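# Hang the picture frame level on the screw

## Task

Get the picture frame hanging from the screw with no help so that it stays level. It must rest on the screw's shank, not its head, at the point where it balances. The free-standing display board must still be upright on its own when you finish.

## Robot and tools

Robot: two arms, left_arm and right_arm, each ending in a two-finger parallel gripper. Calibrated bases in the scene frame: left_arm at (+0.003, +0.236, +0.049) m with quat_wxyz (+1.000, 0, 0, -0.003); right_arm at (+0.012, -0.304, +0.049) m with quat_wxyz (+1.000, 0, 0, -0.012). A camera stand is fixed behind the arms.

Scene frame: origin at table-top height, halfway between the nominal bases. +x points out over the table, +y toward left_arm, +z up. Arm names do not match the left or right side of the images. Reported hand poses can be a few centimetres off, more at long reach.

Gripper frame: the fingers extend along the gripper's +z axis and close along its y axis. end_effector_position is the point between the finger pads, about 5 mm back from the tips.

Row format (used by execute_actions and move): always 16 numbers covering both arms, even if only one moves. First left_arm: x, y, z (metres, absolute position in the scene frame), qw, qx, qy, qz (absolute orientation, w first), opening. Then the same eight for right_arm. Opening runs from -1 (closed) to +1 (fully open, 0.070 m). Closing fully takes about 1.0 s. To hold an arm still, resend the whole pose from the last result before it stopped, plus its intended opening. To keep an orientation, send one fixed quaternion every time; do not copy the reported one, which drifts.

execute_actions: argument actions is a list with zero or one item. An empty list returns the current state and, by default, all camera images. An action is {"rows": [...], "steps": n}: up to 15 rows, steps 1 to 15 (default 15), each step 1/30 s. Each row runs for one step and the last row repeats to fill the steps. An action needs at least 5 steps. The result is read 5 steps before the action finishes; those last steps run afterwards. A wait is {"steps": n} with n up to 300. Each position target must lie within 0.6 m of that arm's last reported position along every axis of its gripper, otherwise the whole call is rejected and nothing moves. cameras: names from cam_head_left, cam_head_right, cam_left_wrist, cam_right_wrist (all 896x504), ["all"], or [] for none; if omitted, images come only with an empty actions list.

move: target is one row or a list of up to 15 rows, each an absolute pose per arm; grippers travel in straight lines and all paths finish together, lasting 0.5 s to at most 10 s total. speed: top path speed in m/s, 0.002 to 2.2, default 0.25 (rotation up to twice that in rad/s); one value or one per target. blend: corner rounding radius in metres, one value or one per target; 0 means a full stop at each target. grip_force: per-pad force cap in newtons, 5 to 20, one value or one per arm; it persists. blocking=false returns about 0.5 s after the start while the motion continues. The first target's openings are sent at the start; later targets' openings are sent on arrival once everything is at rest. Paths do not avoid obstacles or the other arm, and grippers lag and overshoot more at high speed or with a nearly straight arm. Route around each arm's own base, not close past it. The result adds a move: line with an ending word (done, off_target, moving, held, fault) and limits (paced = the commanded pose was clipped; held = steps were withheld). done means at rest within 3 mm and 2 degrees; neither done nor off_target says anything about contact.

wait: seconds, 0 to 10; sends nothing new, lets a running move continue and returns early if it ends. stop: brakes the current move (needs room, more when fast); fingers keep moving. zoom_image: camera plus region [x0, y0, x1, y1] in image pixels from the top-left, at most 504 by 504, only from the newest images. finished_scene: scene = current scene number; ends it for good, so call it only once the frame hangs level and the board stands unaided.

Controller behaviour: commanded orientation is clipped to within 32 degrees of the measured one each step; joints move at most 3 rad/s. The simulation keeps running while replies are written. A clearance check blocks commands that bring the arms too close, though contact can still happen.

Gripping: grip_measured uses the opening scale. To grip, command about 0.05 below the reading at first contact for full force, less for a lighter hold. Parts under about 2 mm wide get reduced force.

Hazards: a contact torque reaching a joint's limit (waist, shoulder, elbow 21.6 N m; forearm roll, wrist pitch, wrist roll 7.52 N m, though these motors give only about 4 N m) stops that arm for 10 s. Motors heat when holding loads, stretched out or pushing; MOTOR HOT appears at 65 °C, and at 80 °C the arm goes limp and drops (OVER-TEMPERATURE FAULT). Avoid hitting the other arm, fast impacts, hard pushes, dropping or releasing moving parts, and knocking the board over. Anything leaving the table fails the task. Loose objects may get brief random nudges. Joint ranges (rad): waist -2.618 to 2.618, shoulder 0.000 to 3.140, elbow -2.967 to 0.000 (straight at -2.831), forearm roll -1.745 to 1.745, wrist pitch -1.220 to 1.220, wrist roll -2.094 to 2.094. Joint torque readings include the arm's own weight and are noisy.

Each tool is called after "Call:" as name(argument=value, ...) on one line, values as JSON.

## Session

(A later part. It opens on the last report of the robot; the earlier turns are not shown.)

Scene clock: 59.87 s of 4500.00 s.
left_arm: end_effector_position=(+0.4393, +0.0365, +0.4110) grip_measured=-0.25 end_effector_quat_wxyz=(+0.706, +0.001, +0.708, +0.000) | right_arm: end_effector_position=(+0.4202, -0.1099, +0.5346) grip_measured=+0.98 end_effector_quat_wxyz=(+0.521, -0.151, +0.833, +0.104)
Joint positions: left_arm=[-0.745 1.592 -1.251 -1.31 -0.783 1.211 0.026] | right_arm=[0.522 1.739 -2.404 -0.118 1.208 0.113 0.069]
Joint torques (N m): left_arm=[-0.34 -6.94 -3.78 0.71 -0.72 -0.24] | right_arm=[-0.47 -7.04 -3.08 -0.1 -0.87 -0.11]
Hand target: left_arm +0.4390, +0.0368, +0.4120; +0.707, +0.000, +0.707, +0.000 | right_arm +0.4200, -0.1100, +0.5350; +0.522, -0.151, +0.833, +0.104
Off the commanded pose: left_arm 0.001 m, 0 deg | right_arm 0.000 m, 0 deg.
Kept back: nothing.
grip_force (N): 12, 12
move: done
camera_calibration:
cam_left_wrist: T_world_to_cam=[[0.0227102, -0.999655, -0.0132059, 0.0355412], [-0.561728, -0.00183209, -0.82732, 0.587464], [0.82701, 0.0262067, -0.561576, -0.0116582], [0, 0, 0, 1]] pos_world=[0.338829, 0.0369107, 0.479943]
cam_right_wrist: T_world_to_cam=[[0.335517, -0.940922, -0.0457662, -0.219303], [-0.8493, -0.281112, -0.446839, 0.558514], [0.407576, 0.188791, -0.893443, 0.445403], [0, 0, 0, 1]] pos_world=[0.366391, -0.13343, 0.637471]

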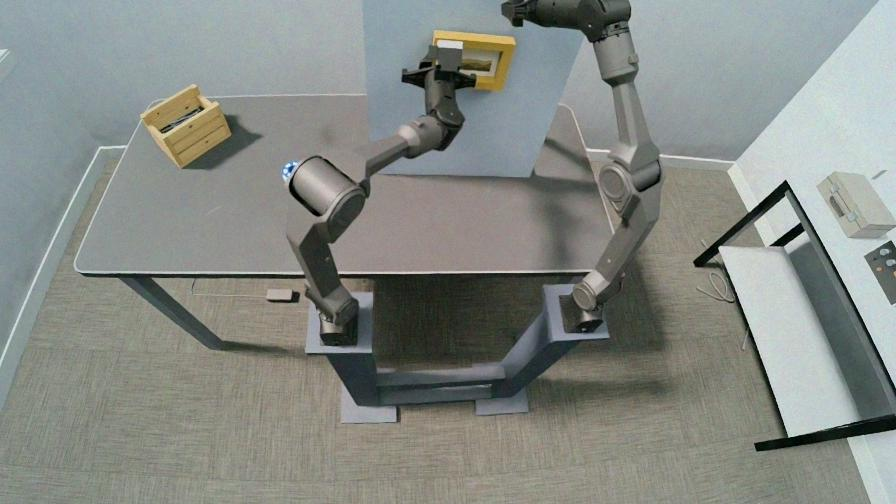

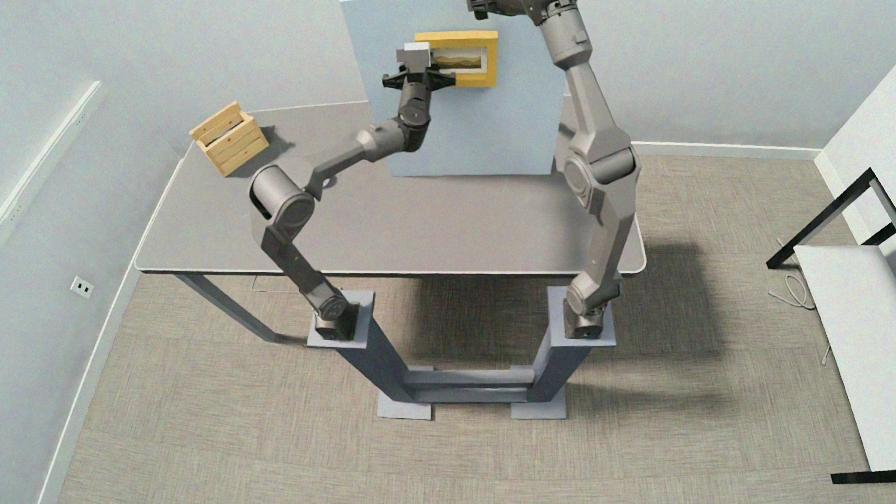

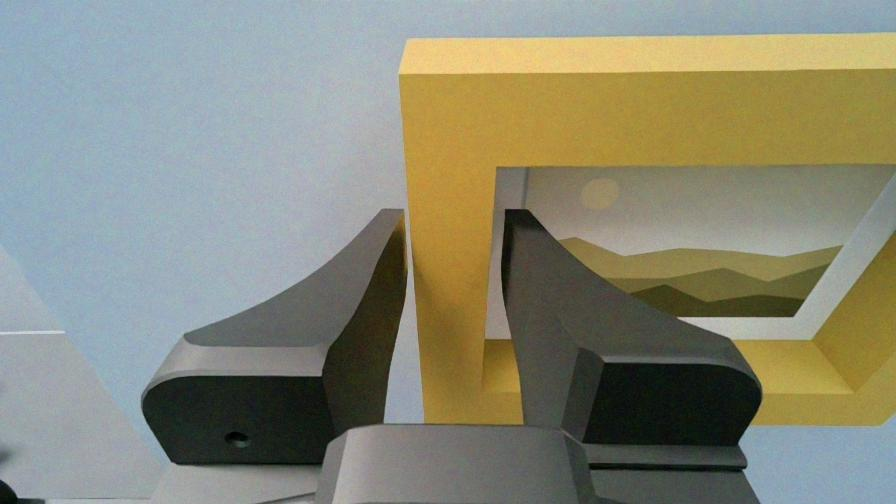

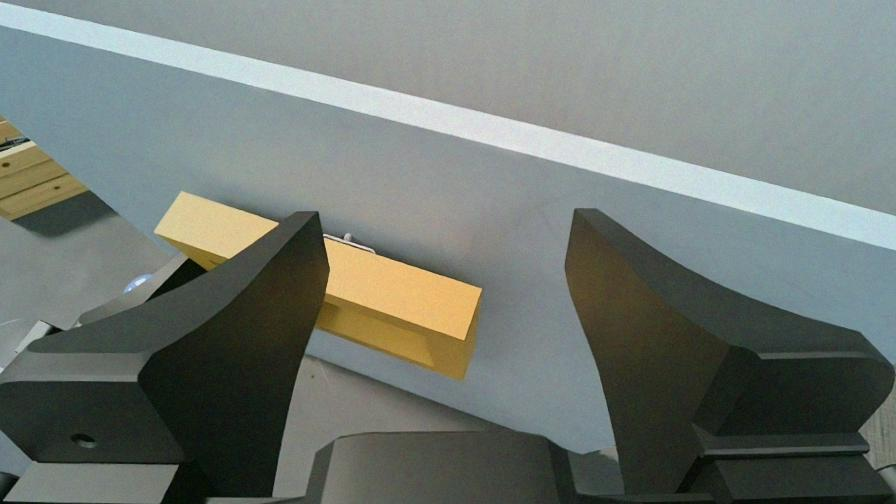

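Call:
move(target=[[0.439,0.0368,0.4110,0.7071,0,0.7071,0,0.25, 0.42,-0.11,0.535,0.522,-0.151,0.833,0.104,0.98],[0.37,0.0368,0.411,0.7071,0,0.7071,0,0.25, 0.42,-0.11,0.535,0.522,-0.151,0.833,0.104,0.98],[0.32,0.0,0.42,0.7071,0,0.7071,0,0.25, 0.42,-0.11,0.535,0.522,-0.151,0.833,0.104,0.98]], speed=[0.05,0.08,0.2], blend=[0,0.02,0], cameras=["all"])

Call:
zoom_image(camera="cam_head_left", region=[370, 0, 610, 190])

Call:
zoom_image(camera="cam_left_wrist", region=[240, 0, 740, 300])

Call:
zoom_image(camera="cam_right_wrist", region=[320, 220, 420, 280])

Scene clock: 62.47 s of 4500.00 s.
left_arm: end_effector_position=(+0.3197, +0.0001, +0.4205) grip_measured=+0.25 end_effector_quat_wxyz=(+0.707, +0.000, +0.707, +0.000) | right_arm: end_effector_position=(+0.4202, -0.1099, +0.5346) grip_measured=+0.98 end_effector_quat_wxyz=(+0.521, -0.151, +0.833, +0.104)
Joint positions: left_arm=[-1.185 1.454 -1.135 -1.478 -1.201 1.321 0.044] | right_arm=[0.522 1.739 -2.404 -0.118 1.208 0.113 0.069]
Joint torques (N m): left_arm=[0.43 -4.36 -2.81 0.8 -0.3 -0.11] | right_arm=[-0.49 -7.02 -3.59 -0.12 -0.86 -0.08]
Hand target: left_arm +0.3200, +0.0000, +0.4200; +0.707, +0.000, +0.707, +0.000 | right_arm +0.4200, -0.1100, +0.5350; +0.522, -0.151, +0.833, +0.104
Off the commanded pose: left_arm 0.001 m, 0 deg | right_arm 0.000 m, 0 deg.
Kept back: nothing.
grip_force (N): 12, 12
move: done
camera_calibration:
cam_left_wrist: T_world_to_cam=[[0.0235204, -0.999671, -0.0102768, 0.000480291], [-0.559491, -0.00464329, -0.828824, 0.527935], [0.828503, 0.025244, -0.559416, 0.0920123], [0, 0, 0, 1]] pos_world=[0.219131, 0.000608722, 0.489043]
cam_right_wrist: T_world_to_cam=[[0.335517, -0.940922, -0.0457662, -0.219303], [-0.8493, -0.281112, -0.446839, 0.558514], [0.407576, 0.188791, -0.893443, 0.445403], [0, 0, 0, 1]] pos_world=[0.366391, -0.13343, 0.637471]

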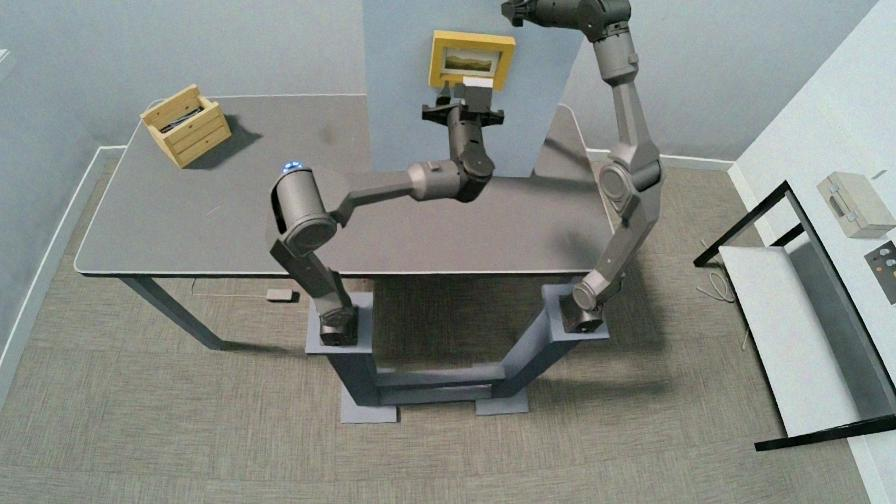

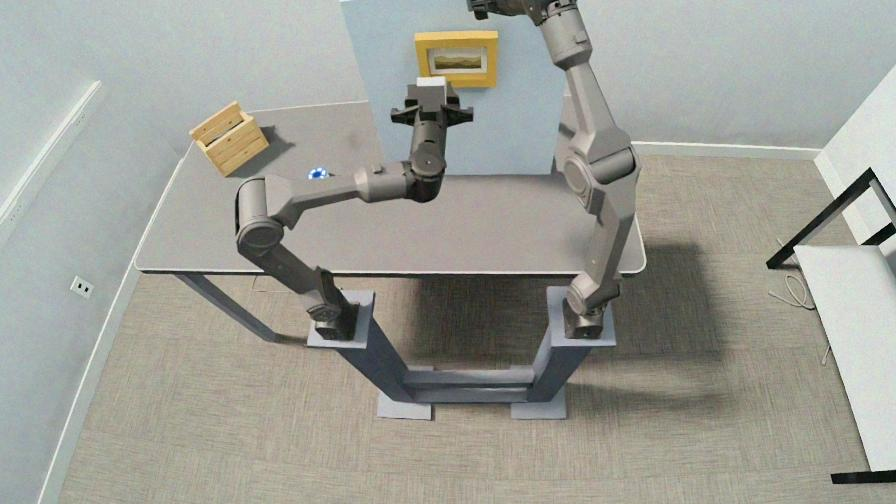

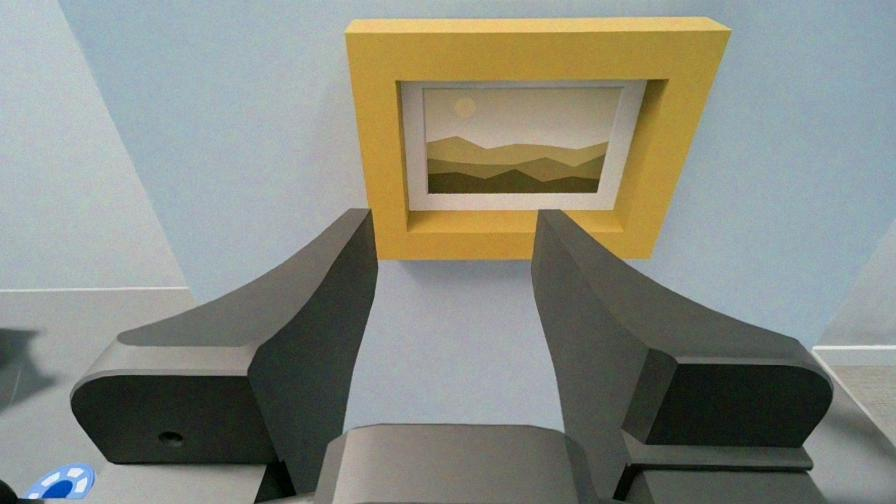

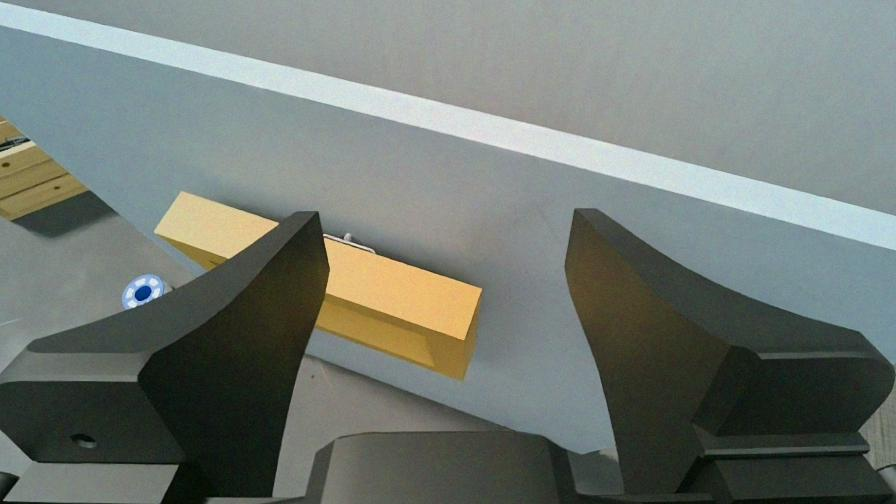

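Scaled by 2.100 from the camera's 896x504 image, which has a finer 1280x720 frame.

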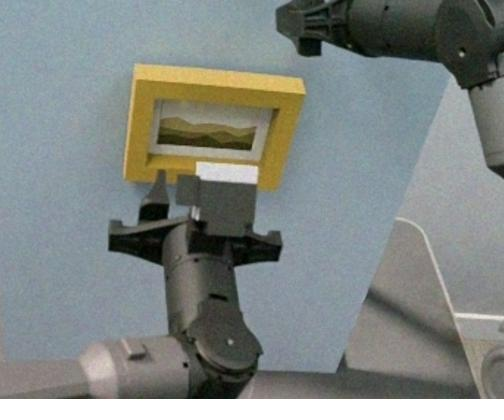

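Scaled by 1.008 from the camera's 896x504 image, which has a finer 1280x720 frame.

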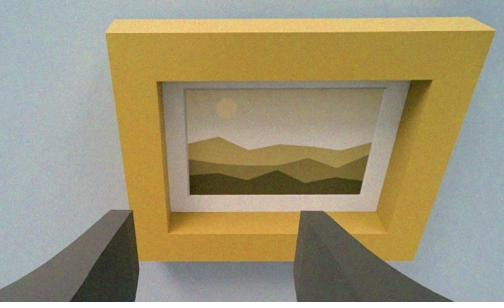

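Scaled by 5.040 from the camera's 896x504 image, which has a finer 1280x720 frame.

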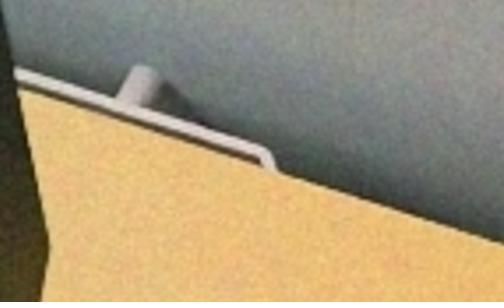

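Call:
move(target=[[0.28,0.10,0.40,0.7071,0,0.7071,0,0.25, 0.36,-0.20,0.57,0.521,-0.151,0.833,0.104,0.98],[0.25,0.26,0.33,0.7071,0,0.7071,0,0.25, 0.34,-0.36,0.36,0.329,-0.111,0.938,0.008,0.98]], speed=0.4, blend=0.03, cameras=["cam_head_left","cam_head_right"])

Call:
zoom_image(camera="cam_head_left", region=[415, 20, 525, 105])

Call:
zoom_image(camera="cam_head_right", region=[400, 15, 510, 100])

Call:
zoom_image(camera="cam_head_left", region=[350, 0, 610, 190])

Call:
zoom_image(camera="cam_head_right", region=[340, 0, 600, 190])

Scene clock: 65.23 s of 4500.00 s.
left_arm: end_effector_position=(+0.2498, +0.2596, +0.3301) grip_measured=+0.25 end_effector_quat_wxyz=(+0.693, -0.038, +0.718, +0.039) | right_arm: end_effector_position=(+0.3401, -0.3600, +0.3598) grip_measured=+0.98 end_effector_quat_wxyz=(+0.330, -0.111, +0.938, +0.008)
Joint positions: left_arm=[-0.027 0.522 -0.316 -1.04 -0.163 1.032 0.044] | right_arm=[-0.35 1.318 -1.462 0.333 1.215 -0.631 0.069]
Joint torques (N m): left_arm=[-0.34 -0.71 -3.95 0.08 -0.63 -0.03] | right_arm=[0.58 -4.51 -4.53 0.21 -0.02 0.28]
Hand target: left_arm +0.2498, +0.2594, +0.3300; +0.694, -0.037, +0.718, +0.038 | right_arm +0.3400, -0.3600, +0.3599; +0.330, -0.111, +0.938, +0.008
Off the commanded pose: left_arm 0.000 m, 7 deg | right_arm 0.000 m, 0 deg.
joint sent to its limit (right arm) — joint 5 (wrist pitch), upper limit.
Kept back: nothing.
grip_force (N): 12, 12
move: off_target (left_arm)
Images, in order (width x height): cam_head_left 896x504, cam_head_right 896x504.

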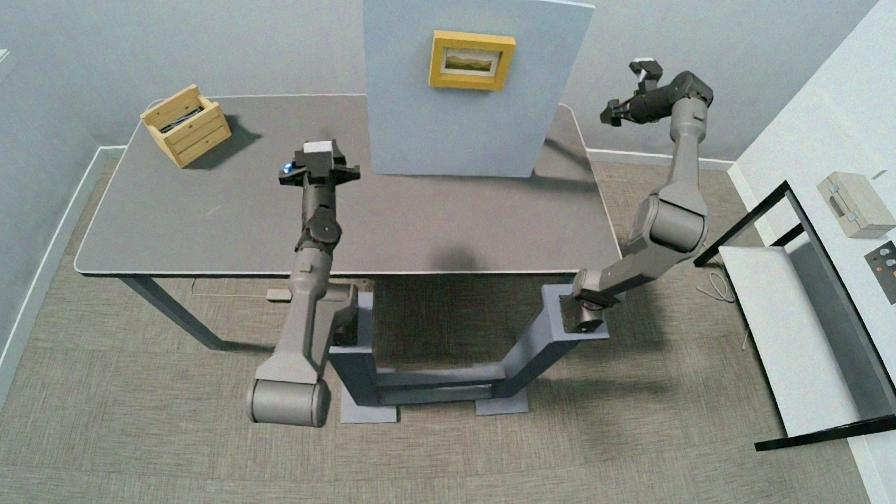

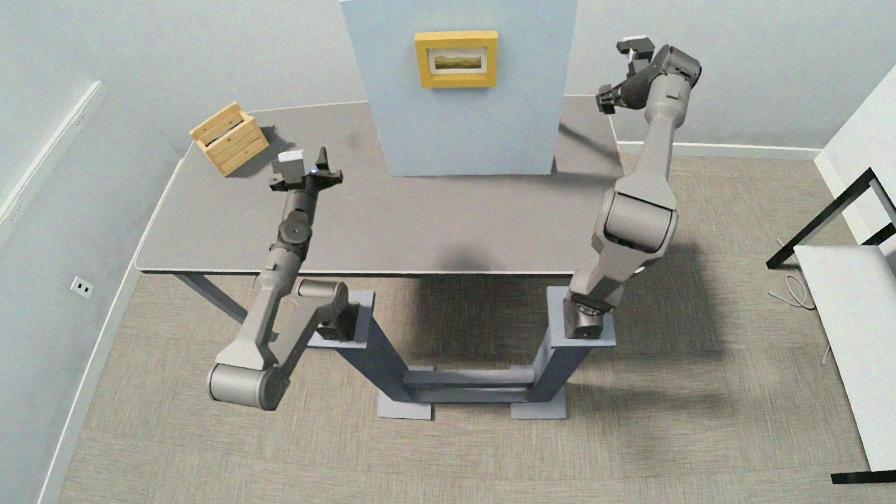

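Scaled by 4.582 from the camera's 896x504 image, which has a finer 1280x720 frame.

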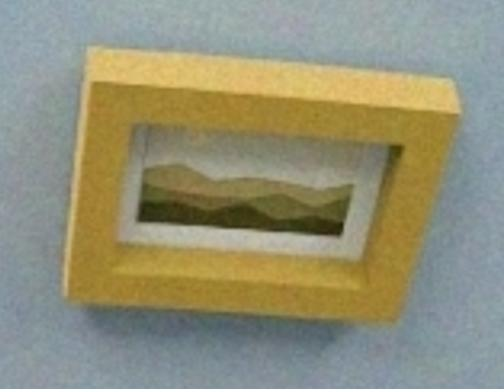

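Scaled by 4.582 from the camera's 896x504 image, which has a finer 1280x720 frame.

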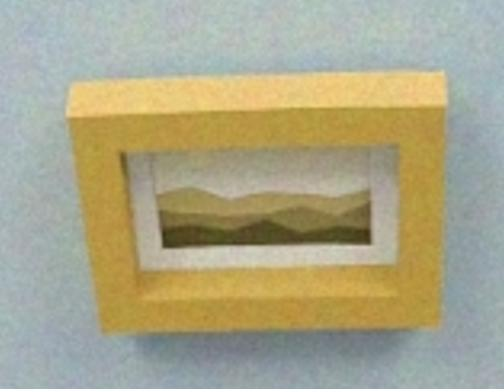

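Scaled by 1.938 from the camera's 896x504 image, which has a finer 1280x720 frame.

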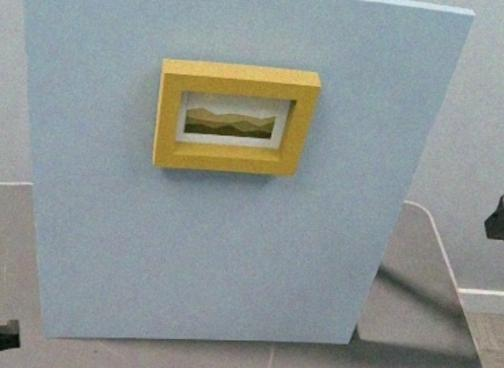

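Scaled by 1.938 from the camera's 896x504 image, which has a finer 1280x720 frame.

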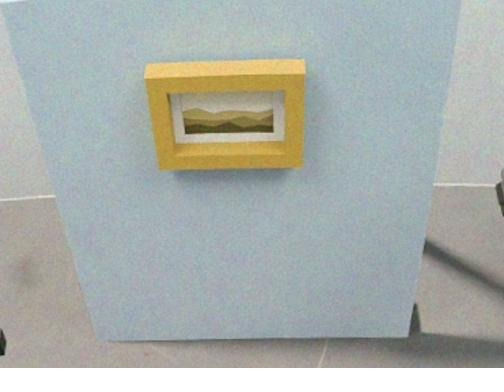

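Call:
execute_actions(actions=[], cameras=["cam_head_left","cam_head_right"])

Call:
zoom_image(camera="cam_head_left", region=[415, 20, 525, 105])

Call:
zoom_image(camera="cam_head_right", region=[400, 15, 510, 100])

Scene clock: 69.90 s of 4500.00 s.
left_arm: end_effector_position=(+0.2499, +0.2594, +0.3303) grip_measured=+0.25 end_effector_quat_wxyz=(+0.694, -0.037, +0.718, +0.038) | right_arm: end_effector_position=(+0.3401, -0.3600, +0.3598) grip_measured=+0.98 end_effector_quat_wxyz=(+0.330, -0.111, +0.938, +0.008)
Joint positions: left_arm=[-0.021 0.522 -0.316 -1.011 -0.157 1.004 0.044] | right_arm=[-0.35 1.318 -1.462 0.333 1.215 -0.631 0.069]
Joint torques (N m): left_arm=[0.59 -0.93 -3.05 -0.03 -0.61 0.02] | right_arm=[-0.07 -4.57 -4.57 0.2 0.1 0.27]
Motor temperatures (°C): left_arm=[31 32 33 33 36 30] | right_arm=[29 31 34 35 39 32]
Hand target: left_arm +0.2498, +0.2594, +0.3300; +0.694, -0.037, +0.718, +0.039 | right_arm +0.3400, -0.3600, +0.3599; +0.329, -0.111, +0.938, +0.008
Off the commanded pose: left_arm 0.001 m, 6 deg | right_arm 0.000 m, 0 deg.
Steps of this call (1-140: nothing new was sent). Readings (end_effector_position of left_arm | right_arm):
1: (+0.2499, +0.2593, +0.3302) | (+0.3401, -0.3600, +0.3598)
2: (+0.2499, +0.2593, +0.3302) | (+0.3401, -0.3600, +0.3598)
4: (+0.2499, +0.2594, +0.3303) | (+0.3401, -0.3600, +0.3598)
8: (+0.2499, +0.2594, +0.3303) | (+0.3401, -0.3600, +0.3598)
140: the state above
grip_force (N): 12, 12
Images, in order (width x height): cam_head_left 896x504, cam_head_right 896x504.

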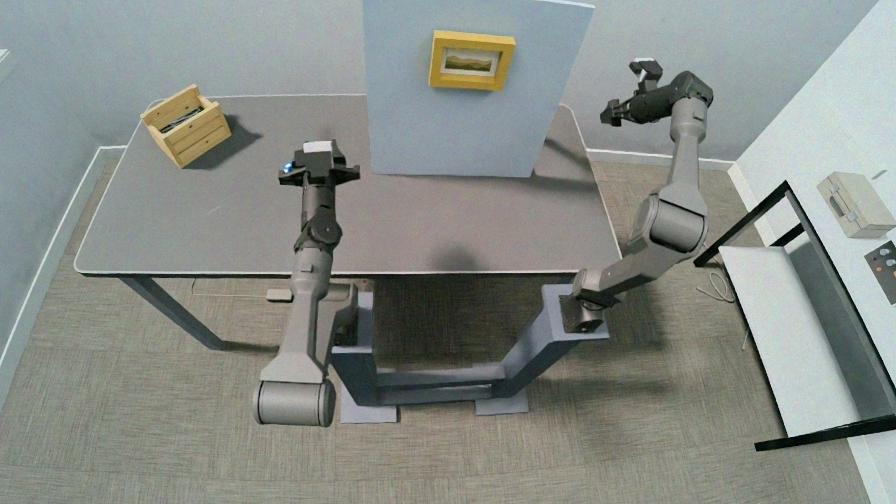

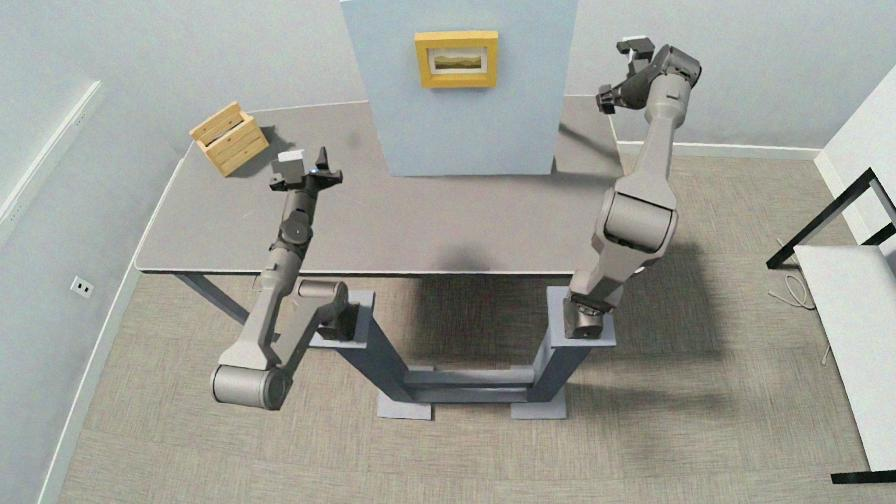

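Scaled by 4.582 from the camera's 896x504 image, which has a finer 1280x720 frame.

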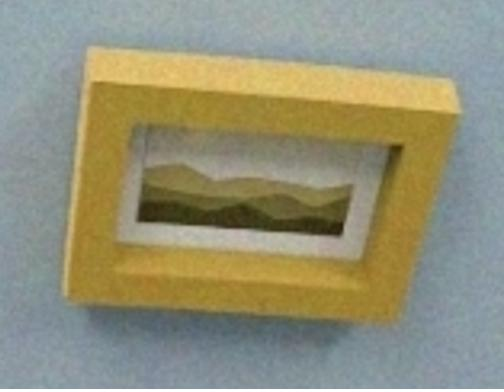

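Scaled by 4.582 from the camera's 896x504 image, which has a finer 1280x720 frame.

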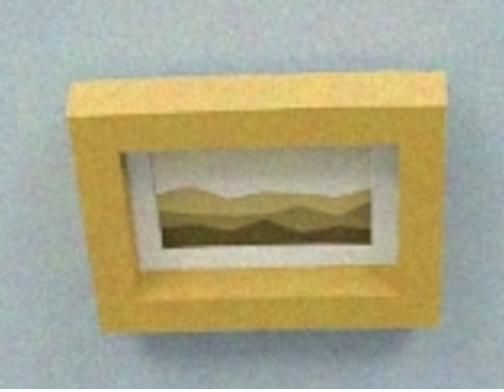

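Call:
move(target=[[0.25,0.26,0.33,0.694,-0.037,0.718,0.038,0.25, 0.40,-0.42,0.43,0.311,0.315,0.639,0.629,0.98],[0.25,0.26,0.33,0.694,-0.037,0.718,0.038,0.25, 0.490,-0.37,0.445,0.311,0.315,0.639,0.629,0.98]], blend=0.03, speed=0.4, cameras=["cam_right_wrist"])

Call:
zoom_image(camera="cam_right_wrist", region=[360, 310, 580, 430])

Scene clock: 73.80 s of 4500.00 s.
left_arm: end_effector_position=(+0.2499, +0.2598, +0.3305) grip_measured=+0.25 end_effector_quat_wxyz=(+0.694, -0.037, +0.718, +0.038) | right_arm: end_effector_position=(+0.4902, -0.3698, +0.4451) grip_measured=+0.98 end_effector_quat_wxyz=(+0.317, +0.321, +0.636, +0.626)
Joint positions: left_arm=[0.008 0.522 -0.315 -0.873 -0.135 0.868 0.044] | right_arm=[-0.558 1.821 -1.698 1.567 1.216 -0.034 0.069]
Joint torques (N m): left_arm=[0.23 0.9 -3.11 0.13 -0.74 -0.14] | right_arm=[-0.49 -7.92 -3.48 1.1 0.09 -0.2]
Hand target: left_arm +0.2500, +0.2600, +0.3300; +0.694, -0.037, +0.718, +0.038 | right_arm +0.4901, -0.3698, +0.4450; +0.317, +0.321, +0.636, +0.626
Off the commanded pose: left_arm 0.000 m, 0 deg | right_arm 0.000 m, 1 deg.
joint read past its limit (right arm) — joint 5 (wrist pitch), upper limit.
joint sent to its limit (right arm) — joint 5 (wrist pitch), upper limit.
Kept back: nothing.
grip_force (N): 12, 12
move: done
camera_calibration:
cam_right_wrist: T_world_to_cam=[[-0.042886, 0.0142529, -0.998978, 0.471597], [-0.960058, 0.276133, 0.0451548, 0.546375], [0.276494, 0.961014, 0.00184141, 0.337359], [0, 0, 0, 1]] pos_world=[0.451499, -0.4818, 0.445823]
Images, in order (width x height): cam_right_wrist 896x504.

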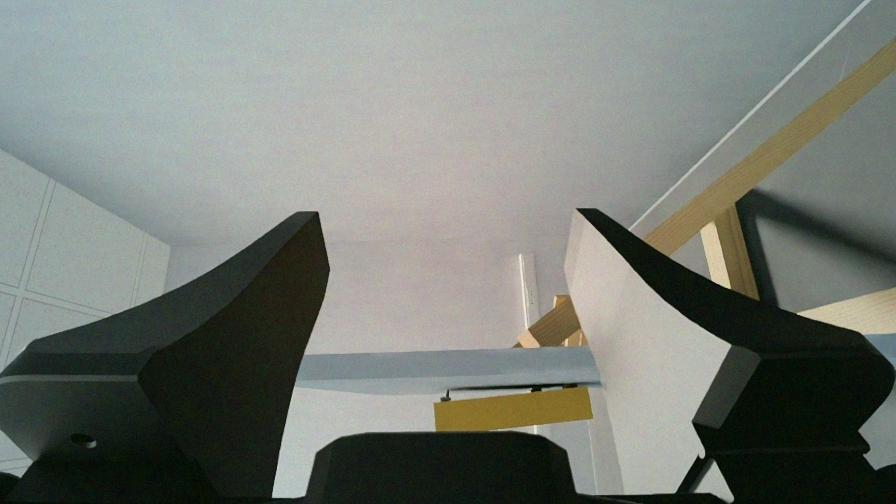

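Scaled by 2.291 from the camera's 896x504 image, which has a finer 1280x720 frame.

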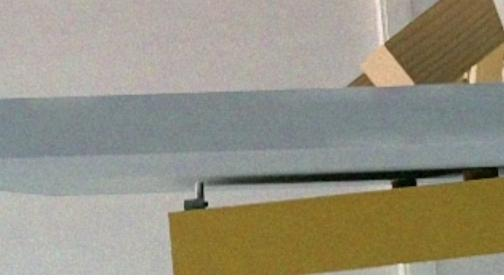

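Call:
zoom_image(camera="cam_right_wrist", region=[425, 375, 495, 425])

Call:
zoom_image(camera="cam_right_wrist", region=[500, 370, 600, 430])

Scaled by 7.200 from the camera's 896x504 image, which has a finer 1280x720 frame.

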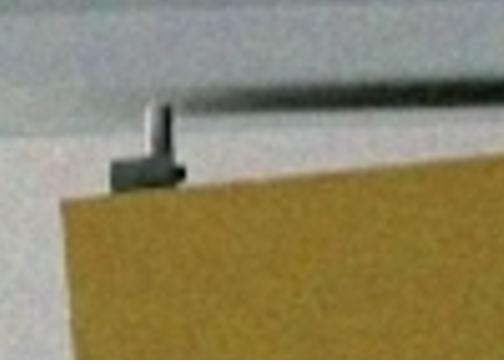

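Scaled by 5.040 from the camera's 896x504 image, which has a finer 1280x720 frame.

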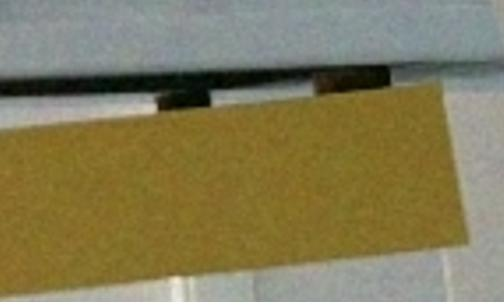

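Call:
finished_scene(scene=1)

The scene is finished: the task was done.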